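# Eight arms sort parcels into same-coloured trays

## Task

Move every parcel into the tray that matches its colour, so that it rests flat on that tray's floor.

## Robot and tools

SETUP. Eight identical i2rt Big YAM arms, arm1 to arm8, each with six joints, a two-finger gripper and a wrist camera (arm1_cam_wrist ... arm8_cam_wrist). Room cameras cam_arm1 ... cam_arm8 are fixed and carried by no robot. Every picture is 672x504 pixels. The hand reaches roughly 1.0 m from the joint1 axis. The table tops under the arms are at z=+0.720.

FRAME. There is a single scene frame: origin on the floor, +z up, units in metres. Each base faces along its own +x. Base positions (x, y, z): arm1 (-2.151, -0.606, 0.766); arm2 (-0.854, -0.623, 0.797); arm3 (0.435, -0.612, 0.752); arm4 (1.688, -0.612, 0.754); arm5 (2.165, 0.644, 0.790); arm6 (0.850, 0.628, 0.817); arm7 (-0.424, 0.615, 0.799); arm8 (-1.661, 0.655, 0.757). Arms 1-4 stand on the y<0 side and arms 5-8 on the y>0 side. The hand point lies between the finger pads, about 1 cm short of the tips. The fingers point along the hand's +z axis and close along its y axis. The printed hand position can be off, and more so at long reach.

JOINTS. These are absolute angles in radians:
- joint1_rad -2.879..2.879: yaw about the base, positive is counter-clockwise seen from above, and 0 means the arm extends along the base's +x.
- joint2_rad 0..3.141: shoulder; 0 is upper arm back and level, larger lifts it up and forward.
- joint3_rad 0..3.019: elbow; 0 is folded, larger opens it.
- joint4_rad -1.692..1.57: hand pitch; positive tips the fingers up.
- joint5_rad -1.57..1.57: sideways swing; positive is to the arm's right.
- joint6_rad -2.094..2.094: roll; positive is clockwise seen from behind.
- gripper_m 0..0.093: the gap between the fingertips, in metres.

move. The arguments are optional keys arm1 ... arm8 plus cameras. Each arm key holds that arm's own object; an arm you omit receives no new command.
- joints: a map from joint name to an absolute target, using the units above.
- target: one list of 7 numbers [x, y, z, qw, qx, qy, qz]. This is an absolute hand pose in the scene frame, in metres and a unit quaternion. The hand travels along a straight line from its current hand_target pose toward it.
- If you send target, joints may only contain gripper_m.
- speed: the top speed of the path, 0.002..0.5 m/s, default 0.25. It is only allowed together with target. Turning is capped at twice that value in rad/s.
All motions in one call start at the same moment. All hand paths in a call finish together, paced by the slowest one. A path lasts 0.5 to 10 s and is cut off at 10 s; a whole action never exceeds 15 s. Each step clips the pose to within 100 mm and 20 degrees of the measured hand. Hands lag, drift, can overshoot the speed (especially when the arm is near full stretch), and often end a centimetre or more off. Joint paths between postures can swing wide. cameras is a list of camera names or ["all"]; leaving it out means all, and [] means none. An unknown key or camera makes the call invalid. An out-of-range value gets the call refused, and after a refusal the remaining move, wait and finished_scene calls in that reply are skipped.

wait: seconds from 0 to 10 (plus optional cameras). Nothing new is commanded; it returns the full state and images.
zoom_image: camera (one name) and region [x0, y0, x1, y1] in image pixels, with the top-left corner at (0,0) and at most 504x504. It only works on a camera that appeared in the latest images.
finished_scene: scene = the current scene's number. This cannot be undone, and any calls after it apply to the next scene. Call it only when every parcel lies flat in its matching tray and will stay there.

RESULTS.
- The line "move" gives each commanded arm as "done" or its worst status.
- joint_status and hand_status describe how each motion ended:
  - off_target: the joint came to rest short and may still be pushing.
  - time_out: the joint keeps pushing toward a nearby target; to relieve it, send the joint its reported position.
  - not_followed: the safety check held the command back; "joint command not followed" or "pose unreachable" mean the same. The arm may keep trying until it is given new targets.
- on_its_own lists motion you did not command; "held at" there is a target, not a reading.
- hand_target is the pose the current joint targets would produce.
- Arms listed under "as last shown" were not commanded; their status lines read "not commanded".
- Joint velocities are in rad/s (gripper in m/s); "within noise" means the arm is still.
- Torques are in N m in joint order and include gravity; values 3 and 4 wrap at ±28.
- "pictures" gives the order of the images, which may be slightly older than the state.

GRIPPING. While holding a hard part at full force, gripper_m reads up to 0.005 below the part's width, or up to 0.002 above on some grippers. Closed on nothing, it reads 0.000-0.003. A target a little below the width at first contact gives a light grip. About 0.005 below that width gives full force, roughly 50-64 N per pad. To release, command well above the reading.

AVOID.
- Hard presses between robots: closing a gripper on another arm's fingers counts. The self and arm-collision check can act too late.
- Pushing objects off the work area.
- Drops, letting go of a moving parcel, slams and hard hits.
- Long pushes against obstacles or holding the arm outstretched. These heat the motors; MOTOR HOT appears at 85 °C, and at 100 °C the arm goes limp for 30-60 s. Afterwards keys read limit_stop_at_motor_heat, and you must resend them.
Arms do not stop when they touch something. Loose objects may occasionally be nudged by outside disturbances. Camera calibrations (K, distortion, T_world_to_cam) are given per camera and may be off by a few millimetres or degrees.

Each tool is called after "Call:" by a JSON object that holds its "api" and its "payload", one argument or row to a line.

## Session

Call:
{"api": "move", "payload": {
  "cameras": ["cam_arm1","cam_arm2","cam_arm3","cam_arm4","cam_arm5","cam_arm6","cam_arm7","cam_arm8"]
}}

Scene clock: 0.00 s.
Joint torques (N m): no reading
Heat: arm1: hottest joint1_rad 32 °C; arm2: hottest joint2_rad 29 °C; arm3: hottest joint1_rad 31 °C; arm4: hottest gripper 32 °C; arm5: hottest joint6_rad 30 °C; arm6: hottest joint2_rad 30 °C; arm7: hottest joint5_rad 29 °C; arm8: hottest joint1_rad 31 °C.
Joint velocities: within noise
arm1.joint_positions: joint1_rad=-0.028 joint2_rad=+0.521 joint3_rad=+1.431 joint4_rad=-1.508 joint5_rad=+0.032 joint6_rad=-0.133 gripper_m=+0.09396
arm1.joint_status: not commanded
arm1.hand: x=-2.0073 y=-0.6778 z=+1.3083 quat_wxyz=(-0.446, -0.145, -0.870, +0.152) (m; scene frame)
arm1.hand_target: x=-2.0101 y=-0.6764 z=+1.3161 quat_wxyz=(-0.454, -0.145, -0.865, +0.155) (m; scene frame)
arm1.hand_status: not commanded
arm2.joint_positions: joint1_rad=+0.020 joint2_rad=+0.528 joint3_rad=+1.425 joint4_rad=-1.340 joint5_rad=+0.175 joint6_rad=+0.036 gripper_m=+0.09396
arm2.joint_status: not commanded
arm2.hand: x=-0.9859 y=-0.4872 z=+1.3715 quat_wxyz=(-0.230, +0.778, -0.324, -0.487) (m; scene frame)
arm2.hand_target: x=-0.9833 y=-0.4891 z=+1.3817 quat_wxyz=(-0.232, +0.772, -0.322, -0.497) (m; scene frame)
arm2.hand_status: not commanded
arm3.joint_positions: joint1_rad=+0.084 joint2_rad=+0.623 joint3_rad=+1.443 joint4_rad=-1.225 joint5_rad=+0.214 joint6_rad=-0.288 gripper_m=+0.09396
arm3.joint_status: not commanded
arm3.hand: x=+0.2458 y=-0.4641 z=+1.3420 quat_wxyz=(-0.302, +0.818, -0.155, -0.465) (m; scene frame)
arm3.hand_target: x=+0.2487 y=-0.4659 z=+1.3553 quat_wxyz=(-0.306, +0.809, -0.155, -0.477) (m; scene frame)
arm3.hand_status: not commanded
arm4.joint_positions: joint1_rad=+0.299 joint2_rad=+0.615 joint3_rad=+1.406 joint4_rad=-1.263 joint5_rad=-0.166 joint6_rad=-0.115 gripper_m=+0.09396
arm4.joint_status: not commanded
arm4.hand: x=+1.7423 y=-0.3720 z=+1.3161 quat_wxyz=(-0.394, +0.570, -0.636, -0.340) (m; scene frame)
arm4.hand_target: x=+1.7413 y=-0.3753 z=+1.3284 quat_wxyz=(-0.404, +0.566, -0.630, -0.346) (m; scene frame)
arm4.hand_status: not commanded
arm5.joint_positions: joint1_rad=-0.422 joint2_rad=+0.625 joint3_rad=+1.427 joint4_rad=-1.371 joint5_rad=+0.120 joint6_rad=-0.097 gripper_m=+0.09396
arm5.joint_status: not commanded
arm5.hand: x=+2.0004 y=+0.7998 z=+1.3402 quat_wxyz=(-0.234, +0.830, -0.279, -0.422) (m; scene frame)
arm5.hand_target: x=+2.0022 y=+0.7982 z=+1.3527 quat_wxyz=(-0.238, +0.823, -0.277, -0.434) (m; scene frame)
arm5.hand_status: not commanded
arm6.joint_positions: joint1_rad=+0.075 joint2_rad=+0.549 joint3_rad=+1.411 joint4_rad=-1.315 joint5_rad=-0.143 joint6_rad=+0.201 gripper_m=+0.09396
arm6.joint_status: not commanded
arm6.hand: x=+1.0364 y=+0.5443 z=+1.3862 quat_wxyz=(-0.531, -0.272, -0.802, +0.030) (m; scene frame)
arm6.hand_target: x=+1.0336 y=+0.5460 z=+1.3993 quat_wxyz=(-0.544, -0.268, -0.794, +0.033) (m; scene frame)
arm6.hand_status: not commanded
arm7.joint_positions: joint1_rad=-0.146 joint2_rad=+0.496 joint3_rad=+1.379 joint4_rad=-1.460 joint5_rad=-0.022 joint6_rad=+0.046 gripper_m=+0.09396
arm7.joint_status: not commanded
arm7.hand: x=-0.3012 y=+0.4957 z=+1.3304 quat_wxyz=(-0.447, -0.351, -0.807, +0.162) (m; scene frame)
arm7.hand_target: x=-0.3031 y=+0.4977 z=+1.3404 quat_wxyz=(-0.457, -0.348, -0.801, +0.166) (m; scene frame)
arm7.hand_status: not commanded
arm8.joint_positions: joint1_rad=-0.237 joint2_rad=+0.447 joint3_rad=+1.428 joint4_rad=-1.458 joint5_rad=-0.190 joint6_rad=-0.420 gripper_m=+0.09396
arm8.joint_status: not commanded
arm8.hand: x=-1.7428 y=+0.5401 z=+1.3190 quat_wxyz=(-0.160, -0.687, -0.503, +0.499) (m; scene frame)
arm8.hand_target: x=-1.7406 y=+0.5420 z=+1.3271 quat_wxyz=(-0.161, -0.682, -0.500, +0.508) (m; scene frame)
arm8.hand_status: not commanded
pictures: cam_arm1, cam_arm2, cam_arm3, cam_arm4, cam_arm5, cam_arm6, cam_arm7, cam_arm8

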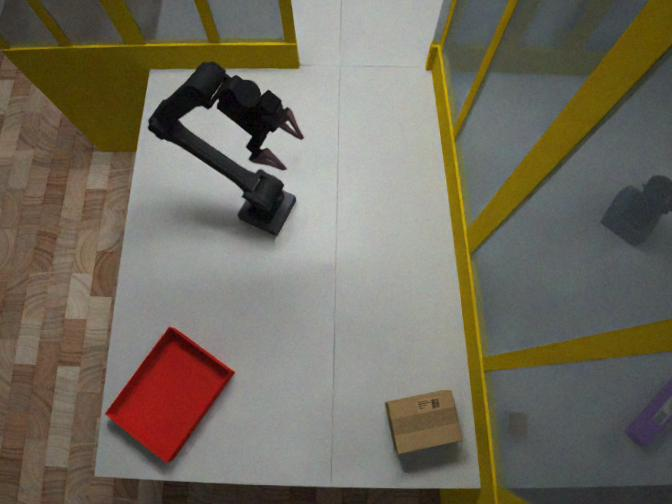

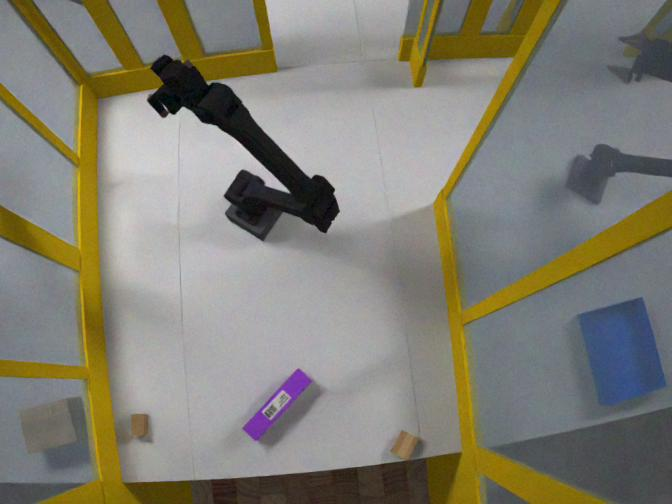

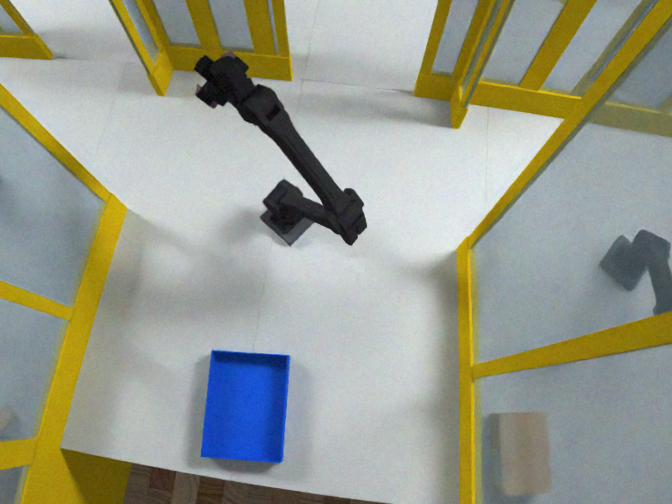

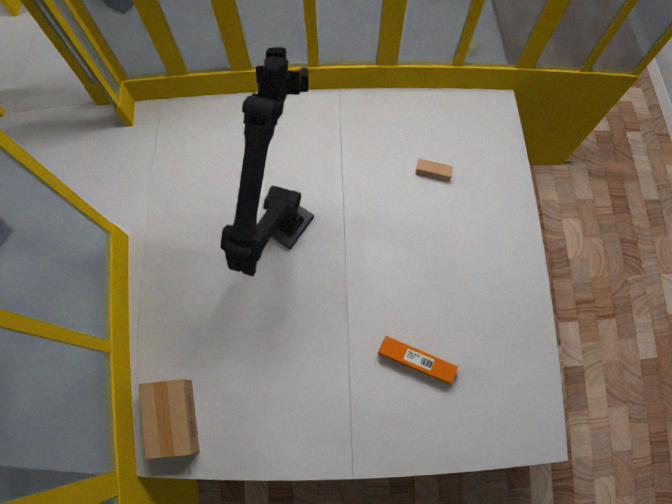

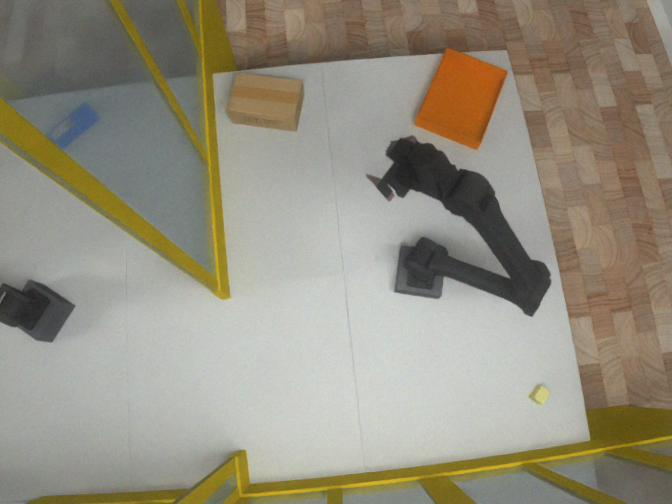

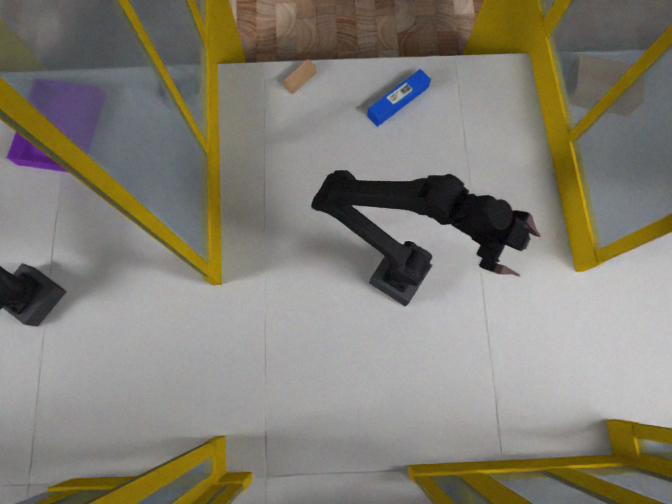

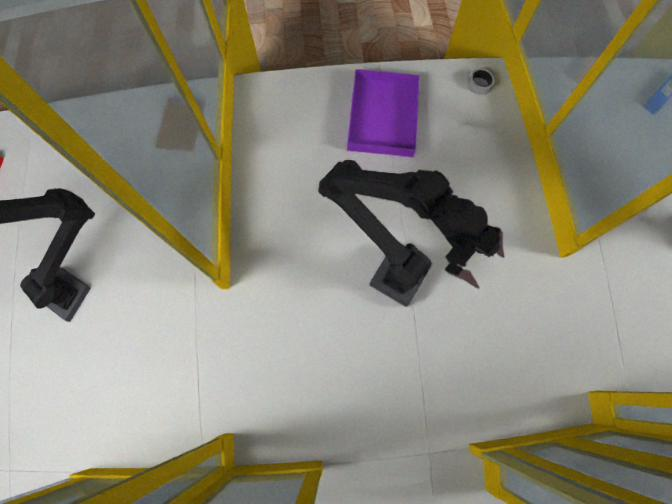

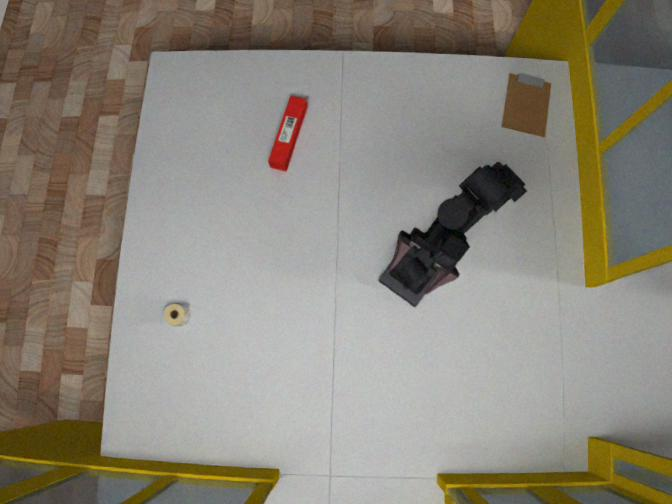

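Call:
{"api": "zoom_image", "payload": {
  "camera": "cam_arm8",
  "region": [238, 80, 338, 180]
}}

Call:
{"api": "zoom_image", "payload": {
  "camera": "cam_arm2",
  "region": [228, 356, 328, 456]
}}

Call:
{"api": "zoom_image", "payload": {
  "camera": "cam_arm6",
  "region": [350, 50, 450, 150]
}}

Call:
{"api": "zoom_image", "payload": {
  "camera": "cam_arm4",
  "region": [368, 310, 468, 410]
}}

Call:
{"api": "zoom_image", "payload": {
  "camera": "cam_arm1",
  "region": [260, 0, 480, 160]
}}

Call:
{"api": "zoom_image", "payload": {
  "camera": "cam_arm3",
  "region": [250, 0, 490, 160]
}}

Scaled by 5.040.

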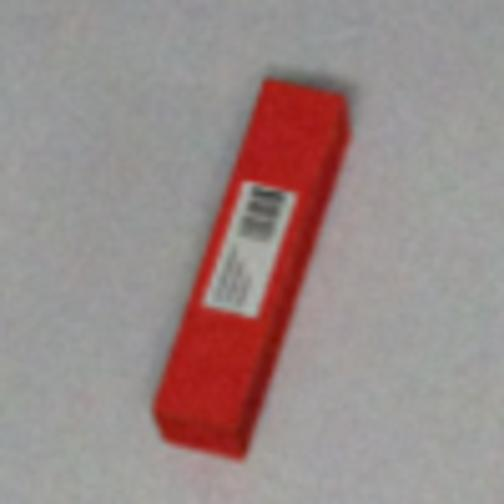

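Scaled by 5.040.

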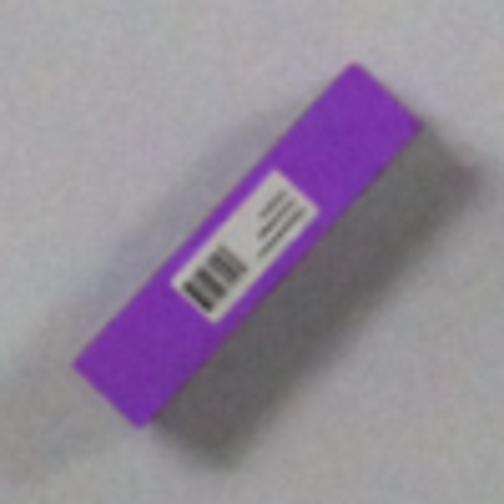

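Scaled by 5.040.

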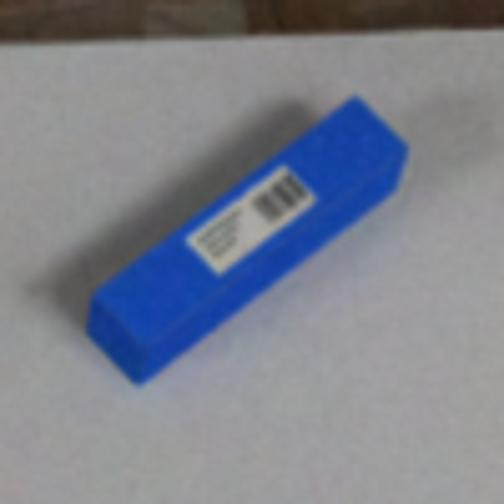

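Scaled by 5.040.

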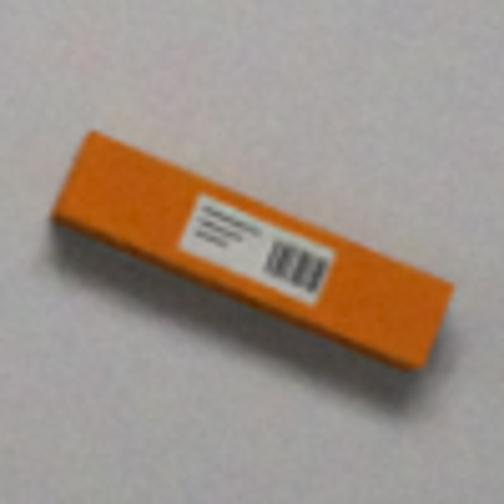

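Scaled by 2.291.

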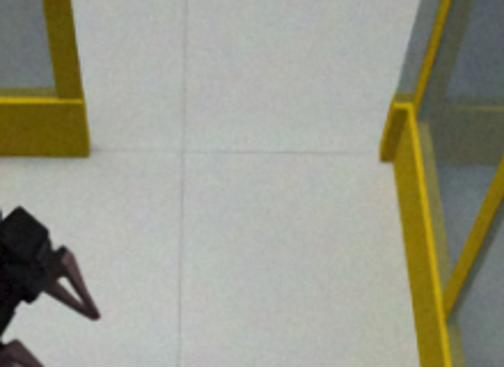

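Scaled by 2.100.

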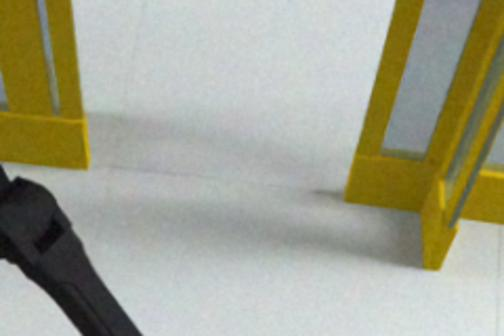

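Call:
{"api": "move", "payload": {
  "arm8": {"joints":{"joint1_rad":-1.829,"joint5_rad":0,"joint6_rad":0}},
  "arm2": {"joints":{"joint1_rad":2.241,"joint5_rad":0,"joint6_rad":0}},
  "arm4": {"joints":{"joint1_rad":-1.823,"joint5_rad":0,"joint6_rad":0}},
  "arm6": {"joints":{"joint1_rad":2.115,"joint5_rad":0,"joint6_rad":0}},
  "arm1": {"joints":{"joint1_rad":1.433,"joint5_rad":0,"joint6_rad":0}},
  "arm7": {"joints":{"joint1_rad":-1.054,"joint5_rad":0,"joint6_rad":0}},
  "arm3": {"joints":{"joint1_rad":-2.194,"joint5_rad":0,"joint6_rad":0}},
  "arm5": {"joints":{"joint1_rad":0.653,"joint5_rad":0,"joint6_rad":0}},
  "cameras": []
}}

Call:
{"api": "move", "payload": {
  "arm8": {"target":[-2.08,1.149,0.92,0,0.631,-0.776,0],"speed":0.4},
  "arm2": {"target":[-0.847,-1.28,0.92,0,0.936,0.351,0],"speed":0.4},
  "arm4": {"target":[2.138,-1.147,0.92,0,0.224,0.975,0],"speed":0.4},
  "arm6": {"target":[0.906,1.387,0.92,0,0.322,-0.947,0],"speed":0.4},
  "cameras": ["arm8_cam_wrist","arm2_cam_wrist","arm4_cam_wrist","arm6_cam_wrist"]
}}

Scene clock: 138.50 s.
Joint torques (N m): arm1=[2.2 3.96 7.95 1.72 0 0.08] | arm2=[0.73 3.72 8.12 2.19 -0.11 -0.2] | arm3=[-1.61 0.91 9.89 1.69 -0.24 0.12] | arm4=[-1.44 2.37 10.8 1.96 -0.01 0.11] | arm5=[-0.32 3.02 7.45 1.85 -0.22 0.03] | arm6=[0.09 3.66 9.13 1.73 0.09 -0.18] | arm7=[-1.03 2.26 9.78 1.46 0.03 0.03] | arm8=[1.26 6.18 8.54 1.42 0 0.04]
Heat: arm1: hottest joint1_rad 31 °C; arm2: hottest joint3_rad 34 °C; arm3: hottest joint1_rad 30 °C; arm4: hottest joint3_rad 41 °C; arm5: hottest joint3_rad 34 °C; arm6: hottest joint3_rad 31 °C; arm7: hottest joint3_rad 38 °C; arm8: hottest joint1_rad 30 °C.
move: arm1 done; arm2 done; arm3 done; arm4 done; arm5 done; arm6 done; arm7 done; arm8 done
Joint velocities: within noise
arm1.joint_positions: joint1_rad=+1.421 joint2_rad=+0.521 joint3_rad=+1.431 joint4_rad=-1.508 joint5_rad=+0.002 joint6_rad=-0.008 gripper_m=+0.09398
arm1.joint_status: all done
arm1.hand: x=-2.0629 y=-0.4625 z=+1.3058 quat_wxyz=(-0.411, +0.428, -0.775, -0.216) (m; scene frame)
arm1.hand_target: x=-2.0666 y=-0.4637 z=+1.3137 quat_wxyz=(-0.416, +0.428, -0.770, -0.226) (m; scene frame)
arm1.hand_status: not commanded
arm2.joint_positions: joint1_rad=+2.234 joint2_rad=+0.528 joint3_rad=+1.425 joint4_rad=-1.340 joint5_rad=+0.002 joint6_rad=+0.014 gripper_m=+0.09399
arm2.joint_status: all done
arm2.hand: x=-0.8543 y=-0.8132 z=+1.3700 quat_wxyz=(+0.380, +0.602, +0.594, -0.375) (m; scene frame)
arm2.hand_target: x=-0.8526 y=-0.8100 z=+1.3802 quat_wxyz=(+0.387, +0.590, +0.596, -0.383) (m; scene frame)
arm2.hand_status: not commanded
arm3.joint_positions: joint1_rad=-2.181 joint2_rad=+0.623 joint3_rad=+1.443 joint4_rad=-1.225 joint5_rad=+0.004 joint6_rad=-0.016 gripper_m=+0.09399
arm3.joint_status: all done
arm3.hand: x=+0.6583 y=-0.5337 z=+1.3424 quat_wxyz=(-0.546, +0.150, -0.819, -0.092) (m; scene frame)
arm3.hand_target: x=+0.6560 y=-0.5373 z=+1.3558 quat_wxyz=(-0.558, +0.137, -0.813, -0.096) (m; scene frame)
arm3.hand_status: not commanded
arm4.joint_positions: joint1_rad=-1.807 joint2_rad=+0.615 joint3_rad=+1.406 joint4_rad=-1.263 joint5_rad=-0.002 joint6_rad=-0.008 gripper_m=+0.09399
arm4.joint_status: all done
arm4.hand: x=+1.8513 y=-0.7866 z=+1.3178 quat_wxyz=(-0.472, -0.346, -0.779, +0.224) (m; scene frame)
arm4.hand_target: x=+1.8460 y=-0.7865 z=+1.3301 quat_wxyz=(-0.481, -0.353, -0.768, +0.231) (m; scene frame)
arm4.hand_status: not commanded
arm5.joint_positions: joint1_rad=+0.646 joint2_rad=+0.625 joint3_rad=+1.427 joint4_rad=-1.371 joint5_rad=+0.001 joint6_rad=-0.010 gripper_m=+0.09397
arm5.joint_status: all done
arm5.hand: x=+1.9518 y=+0.5560 z=+1.3379 quat_wxyz=(+0.087, +0.862, +0.173, -0.469) (m; scene frame)
arm5.hand_target: x=+1.9546 y=+0.5551 z=+1.3504 quat_wxyz=(+0.094, +0.855, +0.171, -0.481) (m; scene frame)
arm5.hand_status: not commanded
arm6.joint_positions: joint1_rad=+2.105 joint2_rad=+0.549 joint3_rad=+1.411 joint4_rad=-1.315 joint5_rad=-0.002 joint6_rad=+0.008 gripper_m=+0.09399
arm6.joint_status: all done
arm6.hand: x=+0.8677 y=+0.8317 z=+1.3855 quat_wxyz=(-0.388, +0.572, -0.626, -0.361) (m; scene frame)
arm6.hand_target: x=+0.8657 y=+0.8286 z=+1.3986 quat_wxyz=(-0.398, +0.572, -0.615, -0.370) (m; scene frame)
arm6.hand_status: not commanded
arm7.joint_positions: joint1_rad=-1.045 joint2_rad=+0.496 joint3_rad=+1.379 joint4_rad=-1.460 joint5_rad=-0.002 joint6_rad=+0.009 gripper_m=+0.09397
arm7.joint_status: all done
arm7.hand: x=-0.4428 y=+0.4448 z=+1.3303 quat_wxyz=(-0.319, -0.658, -0.583, +0.353) (m; scene frame)
arm7.hand_target: x=-0.4444 y=+0.4478 z=+1.3403 quat_wxyz=(-0.322, -0.655, -0.579, +0.365) (m; scene frame)
arm7.hand_status: not commanded
arm8.joint_positions: joint1_rad=-1.822 joint2_rad=+0.447 joint3_rad=+1.428 joint4_rad=-1.458 joint5_rad=-0.003 joint6_rad=-0.008 gripper_m=+0.09398
arm8.joint_status: all done
arm8.hand: x=-1.7532 y=+0.7622 z=+1.3173 quat_wxyz=(+0.217, -0.779, +0.352, +0.472) (m; scene frame)
arm8.hand_target: x=-1.7502 y=+0.7609 z=+1.3255 quat_wxyz=(+0.221, -0.771, +0.356, +0.480) (m; scene frame)
arm8.hand_status: not commanded
pictures: none
No camera images: "cameras" was empty.

Scene clock: 141.93 s.
Joint torques (N m): arm1=[2.32 4.6 7.97 1.68 0.02 0.07] | arm2=[-0.15 -24.06 11.9 0.05 -0.07 0.09] | arm3=[-1.61 0.91 9.91 1.73 -0.25 0.13] | arm4=[0.85 -18.49 15.28 -0.25 -0.02 -0.04] | arm5=[-0.26 3.02 7.38 1.74 -0.22 0.08] | arm6=[-1.26 -19.84 12.98 -0.2 0.04 0] | arm7=[-1.08 2.32 9.78 1.47 0.04 0.04] | arm8=[1.38 -19.78 14.2 -0.68 -0.12 0.03]
Heat: arm1: hottest joint1_rad 31 °C; arm2: hottest joint3_rad 34 °C; arm3: hottest joint1_rad 30 °C; arm4: hottest joint3_rad 42 °C; arm5: hottest joint3_rad 34 °C; arm6: hottest joint3_rad 32 °C; arm7: hottest joint3_rad 39 °C; arm8: hottest joint3_rad 31 °C.
move: arm2 off_target; arm4 off_target; arm6 off_target; arm8 off_target
Joint velocities: within noise
arm1, arm3, arm5, arm7: as last shown
arm2.joint_positions: joint1_rad=+2.247 joint2_rad=+2.114 joint3_rad=+1.938 joint4_rad=-1.429 joint5_rad=+0.003 joint6_rad=+0.850 gripper_m=+0.09399
arm2.joint_status: not commanded
arm2.hand: x=-0.8451 y=-1.2663 z=+0.9037 quat_wxyz=(-0.017, +0.933, +0.360, +0.005) (m; scene frame)
arm2.hand_target: x=-0.8471 y=-1.2792 z=+0.9201 quat_wxyz=(+0.000, +0.936, +0.351, +0.000) (m; scene frame)
arm2.hand_status: off_target (0.021 m and 2.3 deg from the pose sent, 0.648 m and 78.9 deg at the start)
arm4.joint_positions: joint1_rad=-1.845 joint2_rad=+2.247 joint3_rad=+2.305 joint4_rad=-1.653 joint5_rad=-0.018 joint6_rad=-0.418 gripper_m=+0.09399
arm4.joint_status: not commanded
arm4.hand: x=+2.1226 y=-1.1436 z=+0.9139 quat_wxyz=(+0.009, -0.235, -0.972, -0.008) (m; scene frame)
arm4.hand_target: x=+2.1374 y=-1.1462 z=+0.9200 quat_wxyz=(-0.001, -0.224, -0.975, +0.001) (m; scene frame)
arm4.hand_status: off_target (0.017 m and 1.9 deg from the pose sent, 0.609 m and 66.3 deg at the start)
arm6.joint_positions: joint1_rad=+2.125 joint2_rad=+2.545 joint3_rad=+2.669 joint4_rad=-1.698 joint5_rad=+0.002 joint6_rad=+0.833 gripper_m=+0.09398
arm6.joint_status: not commanded
arm6.hand: x=+0.8987 y=+1.3781 z=+0.9052 quat_wxyz=(+0.000, +0.331, -0.944, +0.002) (m; scene frame)
arm6.hand_target: x=+0.9059 y=+1.3856 z=+0.9198 quat_wxyz=(-0.006, +0.322, -0.947, -0.015) (m; scene frame)
arm6.hand_status: off_target (0.019 m and 1.1 deg from the pose sent, 0.725 m and 78.0 deg at the start; a joint's target at an end of its range on 28 of 103 steps)
arm8.joint_positions: joint1_rad=-1.825 joint2_rad=+2.061 joint3_rad=+1.975 joint4_rad=-1.508 joint5_rad=+0.004 joint6_rad=+0.901 gripper_m=+0.09398
arm8.joint_status: not commanded
arm8.hand: x=-2.0744 y=+1.1372 z=+0.9110 quat_wxyz=(+0.002, -0.637, +0.771, -0.012) (m; scene frame)
arm8.hand_target: x=-2.0794 y=+1.1485 z=+0.9200 quat_wxyz=(+0.000, -0.631, +0.776, +0.000) (m; scene frame)
arm8.hand_status: off_target (0.016 m and 1.6 deg from the pose sent, 0.644 m and 80.4 deg at the start)
pictures: arm2_cam_wrist, arm4_cam_wrist, arm6_cam_wrist, arm8_cam_wrist
camera_calibration:
arm2_cam_wrist: T_world_to_cam=[[-0.667846, 0.743159, 0.0411805, 0.338289], [0.611441, 0.516246, 0.599692, 0.632902], [0.424407, 0.425681, -0.799171, 1.74054], [0, 0, 0, 1]] pos_world=[-0.899756, -1.31905, 0.997513]
arm4_cam_wrist: T_world_to_cam=[[-0.444998, -0.895531, 0.0000438901, -0.0821981], [-0.718112, 0.356866, 0.597462, 1.3911], [-0.535062, 0.265838, -0.801897, 2.29745], [0, 0, 0, 1]] pos_world=[2.19167, -1.1808, 1.01119]
arm6_cam_wrist: T_world_to_cam=[[0.629512, -0.776917, 0.0107464, 0.493755], [-0.638817, -0.509641, 0.576349, 0.760547], [-0.442299, -0.369684, -0.817133, 1.77097], [0, 0, 0, 1]] pos_world=[0.958326, 1.42591, 1.00347]
arm8_cam_wrist: T_world_to_cam=[[0.980747, -0.195005, 0.0104284, 2.24771], [-0.162022, -0.78273, 0.600901, 0.0108591], [-0.109016, -0.591022, -0.799255, 1.29462], [0, 0, 0, 1]] pos_world=[-2.06154, 1.21196, 1.00477]

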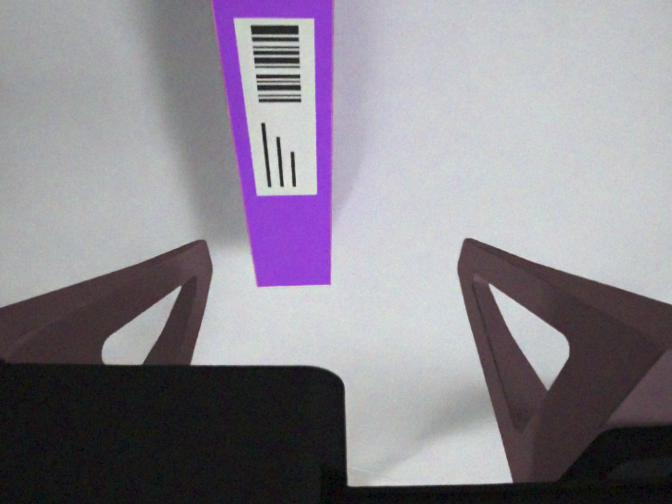

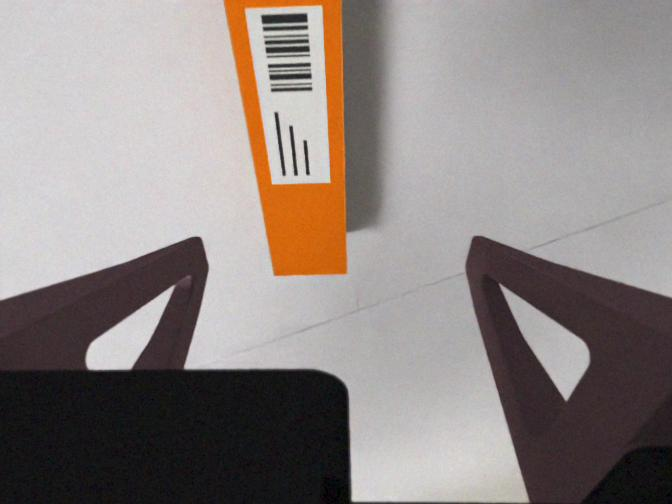

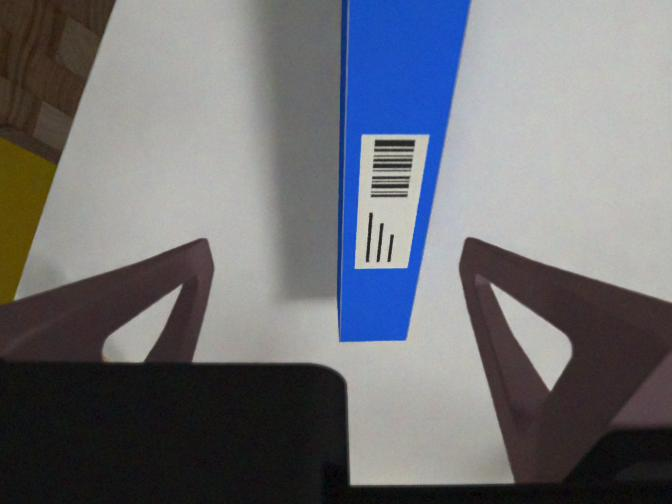

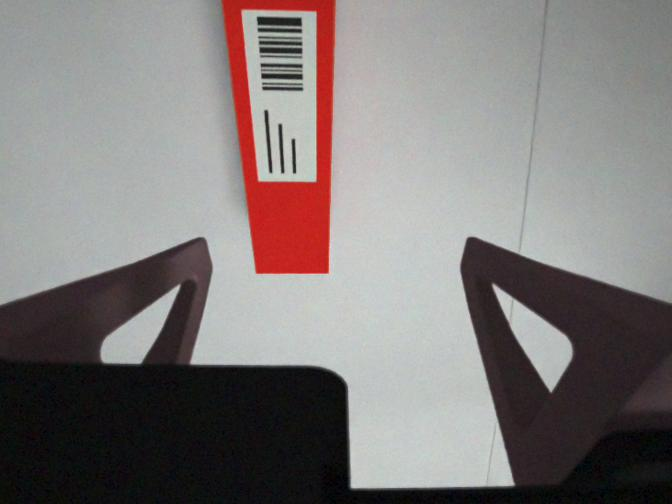

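Call:
{"api": "move", "payload": {
  "arm8": {"target":[-2.1075,1.170,0.86,0,0.628,-0.778,0],"speed":0.2},
  "arm2": {"target":[-0.839,-1.310,0.865,0,0.9345,0.356,0],"speed":0.2},
  "arm4": {"target":[2.165,-1.1325,0.856,0,0.201,0.9796,0],"speed":0.2},
  "arm6": {"target":[0.9005,1.324,0.865,0,0.3157,-0.949,0],"speed":0.2},
  "cameras": ["arm8_cam_wrist","arm2_cam_wrist","arm4_cam_wrist","arm6_cam_wrist"]
}}

Scene clock: 187.83 s.
Joint torques (N m): arm1=[2.08 4.48 7.91 1.74 0.01 0.05] | arm2=[0.79 -25.82 11.7 0.68 -0.07 0.09] | arm3=[-1.73 0.97 9.89 1.72 -0.25 0.13] | arm4=[-0.15 -19.19 10.47 0.72 -0.03 -0.03] | arm5=[-0.38 3.25 7.36 1.81 -0.17 0.04] | arm6=[-1.14 -20.89 8.18 0.46 0.05 0] | arm7=[-1.14 2.32 9.78 1.47 0.04 0.03] | arm8=[2.32 -21.95 13.98 -0.03 -0.12 0.04]
Heat: arm1: hottest joint3_rad 32 °C; arm2: hottest joint2_rad 37 °C; arm3: hottest joint1_rad 30 °C; arm4: hottest joint3_rad 50 °C; arm5: hottest joint3_rad 34 °C; arm6: hottest joint3_rad 38 °C; arm7: hottest joint3_rad 39 °C; arm8: hottest joint3_rad 39 °C.
move: arm2 off_target; arm4 off_target; arm6 off_target; arm8 off_target
Joint velocities: within noise
arm1, arm3, arm5, arm7: as last shown
arm2.joint_positions: joint1_rad=+2.248 joint2_rad=+2.241 joint3_rad=+2.005 joint4_rad=-1.392 joint5_rad=+0.002 joint6_rad=+0.850 gripper_m=+0.09399
arm2.joint_status: not commanded
arm2.hand: x=-0.8443 y=-1.2904 z=+0.8472 quat_wxyz=(-0.028, +0.933, +0.360, +0.009) (m; scene frame)
arm2.hand_target: x=-0.8389 y=-1.3087 z=+0.8654 quat_wxyz=(+0.000, +0.934, +0.356, +0.000) (m; scene frame)
arm2.hand_status: off_target (0.027 m and 3.4 deg from the pose sent, 0.059 m and 2.1 deg at the start)
arm4.joint_positions: joint1_rad=-1.793 joint2_rad=+2.278 joint3_rad=+2.246 joint4_rad=-1.531 joint5_rad=-0.017 joint6_rad=-0.421 gripper_m=+0.09399
arm4.joint_status: not commanded
arm4.hand: x=+2.1597 y=-1.1328 z=+0.8696 quat_wxyz=(-0.003, -0.208, -0.978, +0.001) (m; scene frame)
arm4.hand_target: x=+2.1647 y=-1.1323 z=+0.8562 quat_wxyz=(+0.000, -0.201, -0.980, +0.000) (m; scene frame)
arm4.hand_status: off_target (0.015 m and 0.9 deg from the pose sent, 0.073 m and 4.3 deg at the start)
arm6.joint_positions: joint1_rad=+2.125 joint2_rad=+2.323 joint3_rad=+2.090 joint4_rad=-1.382 joint5_rad=+0.002 joint6_rad=+0.848 gripper_m=+0.09398
arm6.joint_status: not commanded
arm6.hand: x=+0.8948 y=+1.3179 z=+0.8437 quat_wxyz=(+0.008, +0.324, -0.946, +0.021) (m; scene frame)
arm6.hand_target: x=+0.9005 y=+1.3236 z=+0.8648 quat_wxyz=(+0.000, +0.316, -0.949, +0.000) (m; scene frame)
arm6.hand_status: off_target (0.023 m and 2.7 deg from the pose sent, 0.067 m and 1.8 deg at the start)
arm8.joint_positions: joint1_rad=-1.825 joint2_rad=+2.195 joint3_rad=+2.034 joint4_rad=-1.454 joint5_rad=+0.003 joint6_rad=+0.919 gripper_m=+0.09398
arm8.joint_status: not commanded
arm8.hand: x=-2.0938 y=+1.1596 z=+0.8486 quat_wxyz=(+0.002, -0.630, +0.777, -0.022) (m; scene frame)
arm8.hand_target: x=-2.1068 y=+1.1694 z=+0.8604 quat_wxyz=(+0.000, -0.628, +0.778, +0.000) (m; scene frame)
arm8.hand_status: off_target (0.021 m and 2.6 deg from the pose sent, 0.069 m and 1.9 deg at the start)
pictures: arm2_cam_wrist, arm4_cam_wrist, arm6_cam_wrist, arm8_cam_wrist
camera_calibration:
arm2_cam_wrist: T_world_to_cam=[[-0.667546, 0.742309, 0.0579618, 0.34401], [0.611484, 0.502149, 0.611501, 0.650699], [0.424817, 0.443648, -0.789118, 1.72028], [0, 0, 0, 1]] pos_world=[-0.899054, -1.34531, 0.939663]
arm4_cam_wrist: T_world_to_cam=[[-0.39457, -0.918772, 0.0131471, -0.202554], [-0.748646, 0.329739, 0.575153, 1.49497], [-0.532769, 0.217096, -0.81794, 2.23266], [0, 0, 0, 1]] pos_world=[2.22877, -1.16375, 0.969014]
arm6_cam_wrist: T_world_to_cam=[[0.618272, -0.784928, 0.040351, 0.445723], [-0.644477, -0.476918, 0.597661, 0.706853], [-0.449877, -0.395522, -0.800733, 1.7237], [0, 0, 0, 1]] pos_world=[0.955425, 1.36873, 0.939781]
arm8_cam_wrist: T_world_to_cam=[[0.976846, -0.212261, 0.0267754, 2.2697], [-0.184115, -0.770302, 0.610522, -0.00613438], [-0.108965, -0.601316, -0.791547, 1.26136], [0, 0, 0, 1]] pos_world=[-2.08083, 1.23552, 0.941395]

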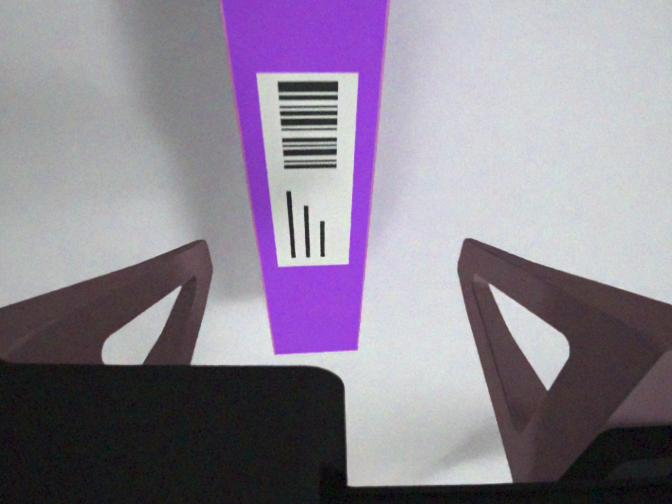

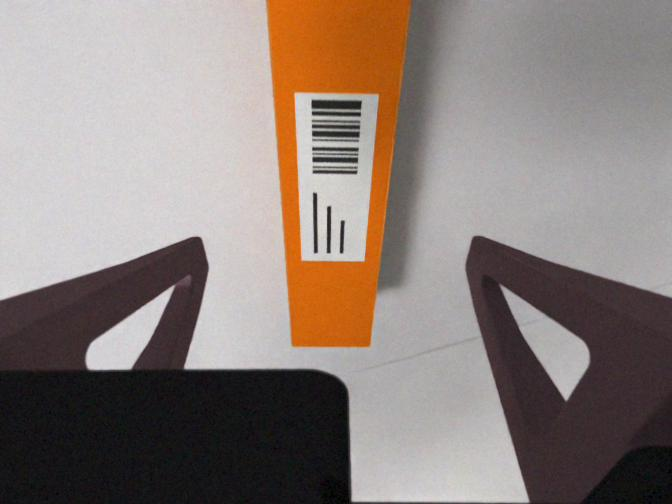

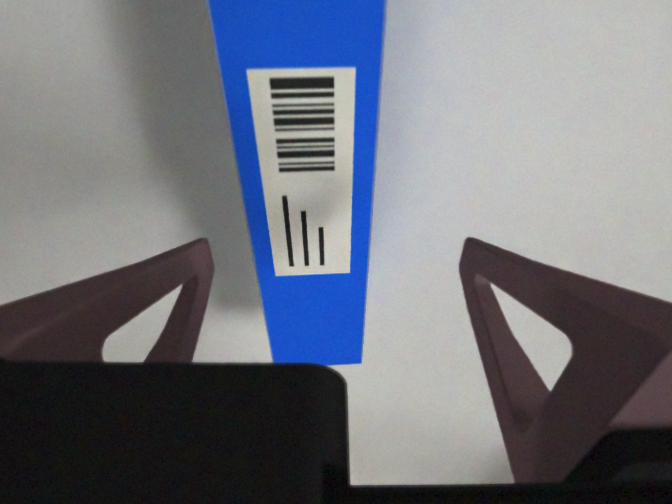

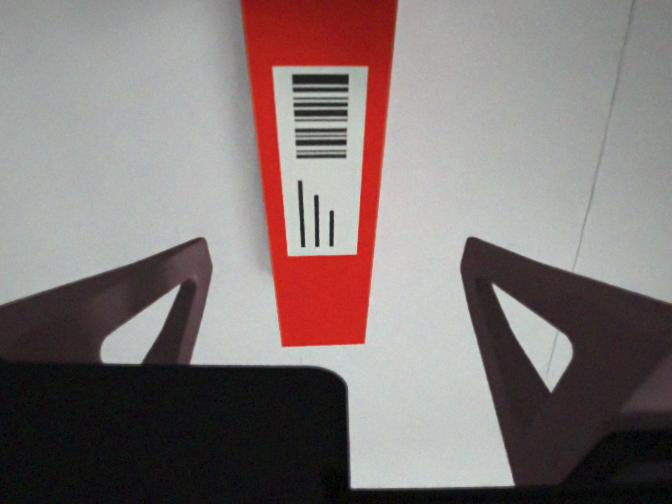

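Call:
{"api": "move", "payload": {
  "arm8": {"target":[-2.113,1.171,0.758,0,0.628,-0.778,0],"speed":0.15},
  "arm2": {"target":[-0.833,-1.314,0.763,0,0.9345,0.356,0],"speed":0.15},
  "arm4": {"target":[2.16,-1.134,0.752,0,0.201,0.9796,0],"speed":0.15},
  "arm6": {"target":[0.899,1.333,0.765,0,0.3157,-0.949,0],"speed":0.15},
  "cameras": ["arm8_cam_wrist","arm2_cam_wrist","arm4_cam_wrist","arm6_cam_wrist"]
}}

Scene clock: 204.90 s.
Joint torques (N m): arm1=[2.08 4.19 7.94 1.76 0.01 0.09] | arm2=[0.73 -26.29 7.9 0.9 -0.03 0.08] | arm3=[-1.61 0.85 9.92 1.72 -0.25 0.12] | arm4=[-0.26 -19.43 9.96 0.73 -0.04 -0.03] | arm5=[-0.09 2.73 7.34 1.7 -0.18 0.03] | arm6=[-0.97 -18.55 8.62 0.49 0.05 0.01] | arm7=[-1.03 2.2 9.78 1.46 0.03 0.02] | arm8=[2.55 -22.3 9.68 0.27 -0.11 0.04]
Heat: arm1: hottest joint3_rad 32 °C; arm2: hottest joint3_rad 39 °C; arm3: hottest joint1_rad 30 °C; arm4: hottest joint3_rad 46 °C; arm5: hottest joint3_rad 34 °C; arm6: hottest joint2_rad 37 °C; arm7: hottest joint3_rad 40 °C; arm8: hottest joint3_rad 39 °C.
move: arm2 done; arm4 off_target; arm6 done; arm8 done
Joint velocities: within noise
arm1, arm3, arm5, arm7: as last shown
arm2.joint_positions: joint1_rad=+2.257 joint2_rad=+2.346 joint3_rad=+1.965 joint4_rad=-1.206 joint5_rad=+0.002 joint6_rad=+0.859 gripper_m=+0.09399
arm2.joint_status: not commanded
arm2.hand: x=-0.8377 y=-1.3088 z=+0.7621 quat_wxyz=(-0.008, +0.933, +0.360, +0.002) (m; scene frame)
arm2.hand_target: x=-0.8329 y=-1.3139 z=+0.7632 quat_wxyz=(+0.000, +0.934, +0.356, +0.000) (m; scene frame)
arm2.hand_status: done (0.007 m and 1.1 deg from the pose sent, 0.088 m and 3.4 deg at the start)
arm4.joint_positions: joint1_rad=-1.793 joint2_rad=+2.334 joint3_rad=+2.071 joint4_rad=-1.300 joint5_rad=-0.017 joint6_rad=-0.426 gripper_m=+0.09399
arm4.joint_status: not commanded
arm4.hand: x=+2.1585 y=-1.1338 z=+0.7651 quat_wxyz=(-0.003, -0.206, -0.979, +0.001) (m; scene frame)
arm4.hand_target: x=+2.1597 y=-1.1338 z=+0.7521 quat_wxyz=(+0.000, -0.201, -0.980, +0.000) (m; scene frame)
arm4.hand_status: off_target (0.013 m and 0.7 deg from the pose sent, 0.117 m and 0.9 deg at the start)
arm6.joint_positions: joint1_rad=+2.125 joint2_rad=+2.414 joint3_rad=+2.035 joint4_rad=-1.214 joint5_rad=+0.002 joint6_rad=+0.851 gripper_m=+0.09398
arm6.joint_status: not commanded
arm6.hand: x=+0.8953 y=+1.3259 z=+0.7615 quat_wxyz=(+0.004, +0.322, -0.947, +0.011) (m; scene frame)
arm6.hand_target: x=+0.8990 y=+1.3329 z=+0.7651 quat_wxyz=(+0.000, +0.316, -0.949, +0.000) (m; scene frame)
arm6.hand_status: done (0.009 m and 1.5 deg from the pose sent, 0.080 m and 2.7 deg at the start)
arm8.joint_positions: joint1_rad=-1.822 joint2_rad=+2.280 joint3_rad=+1.962 joint4_rad=-1.256 joint5_rad=+0.003 joint6_rad=+0.925 gripper_m=+0.09398
arm8.joint_status: not commanded
arm8.hand: x=-2.1063 y=+1.1717 z=+0.7650 quat_wxyz=(+0.001, -0.628, +0.778, -0.002) (m; scene frame)
arm8.hand_target: x=-2.1129 y=+1.1708 z=+0.7579 quat_wxyz=(+0.000, -0.628, +0.778, +0.000) (m; scene frame)
arm8.hand_status: done (0.010 m and 0.3 deg from the pose sent, 0.093 m and 2.6 deg at the start)
pictures: arm2_cam_wrist, arm4_cam_wrist, arm6_cam_wrist, arm8_cam_wrist
camera_calibration:
arm2_cam_wrist: T_world_to_cam=[[-0.667824, 0.743839, 0.0267363, 0.392557], [0.610769, 0.527115, 0.590856, 0.755675], [0.425409, 0.410918, -0.806334, 1.62918], [0, 0, 0, 1]] pos_world=[-0.892453, -1.35979, 0.856675]
arm4_cam_wrist: T_world_to_cam=[[-0.39072, -0.920419, 0.0128851, -0.212576], [-0.749719, 0.326317, 0.575707, 1.55257], [-0.534097, 0.21528, -0.817554, 2.14726], [0, 0, 0, 1]] pos_world=[2.22778, -1.16455, 0.864413]
arm6_cam_wrist: T_world_to_cam=[[0.615872, -0.787464, 0.0245241, 0.472599], [-0.646771, -0.487571, 0.586482, 0.78484], [-0.449877, -0.37706, -0.809591, 1.6435], [0, 0, 0, 1]] pos_world=[0.955924, 1.37452, 0.858678]
arm8_cam_wrist: T_world_to_cam=[[0.97647, -0.21559, -0.00522338, 2.31438], [-0.170809, -0.787973, 0.591543, 0.115245], [-0.131647, -0.576731, -0.806257, 1.13577], [0, 0, 0, 1]] pos_world=[-2.09071, 1.2448, 0.859639]

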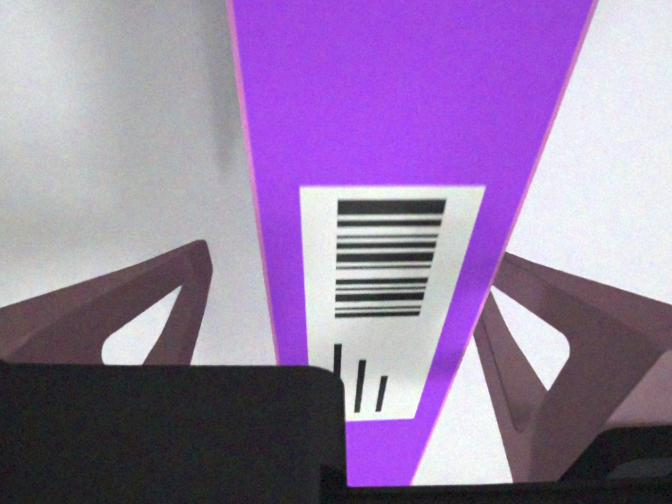

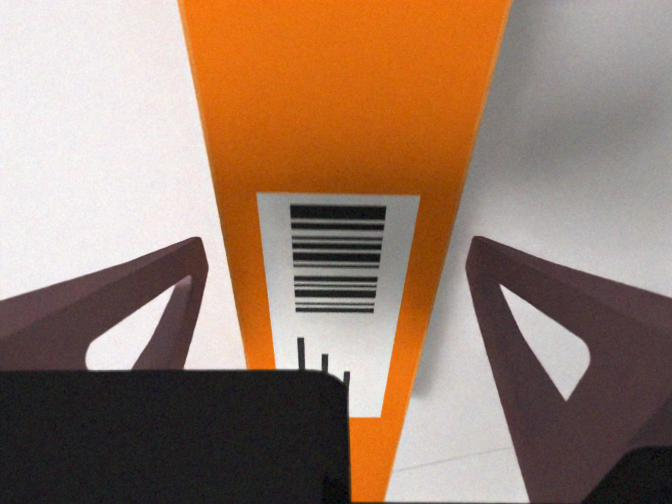

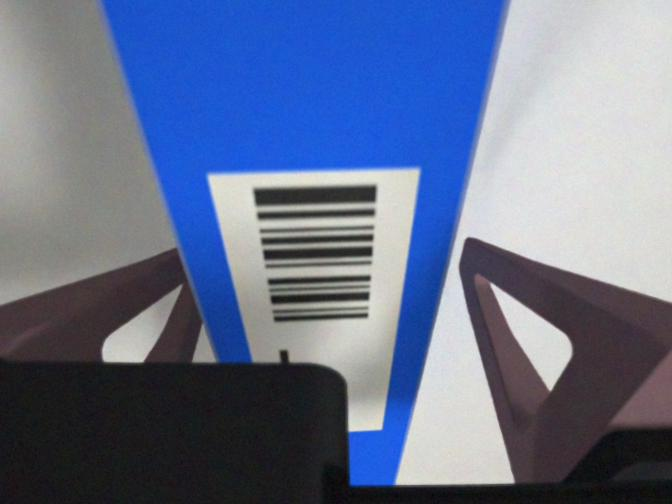

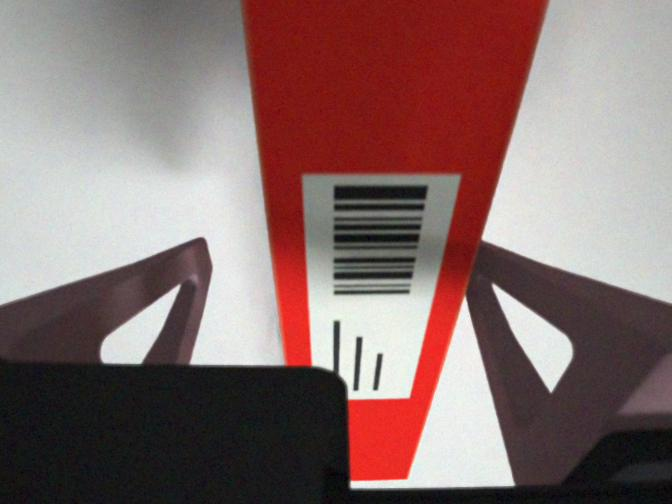

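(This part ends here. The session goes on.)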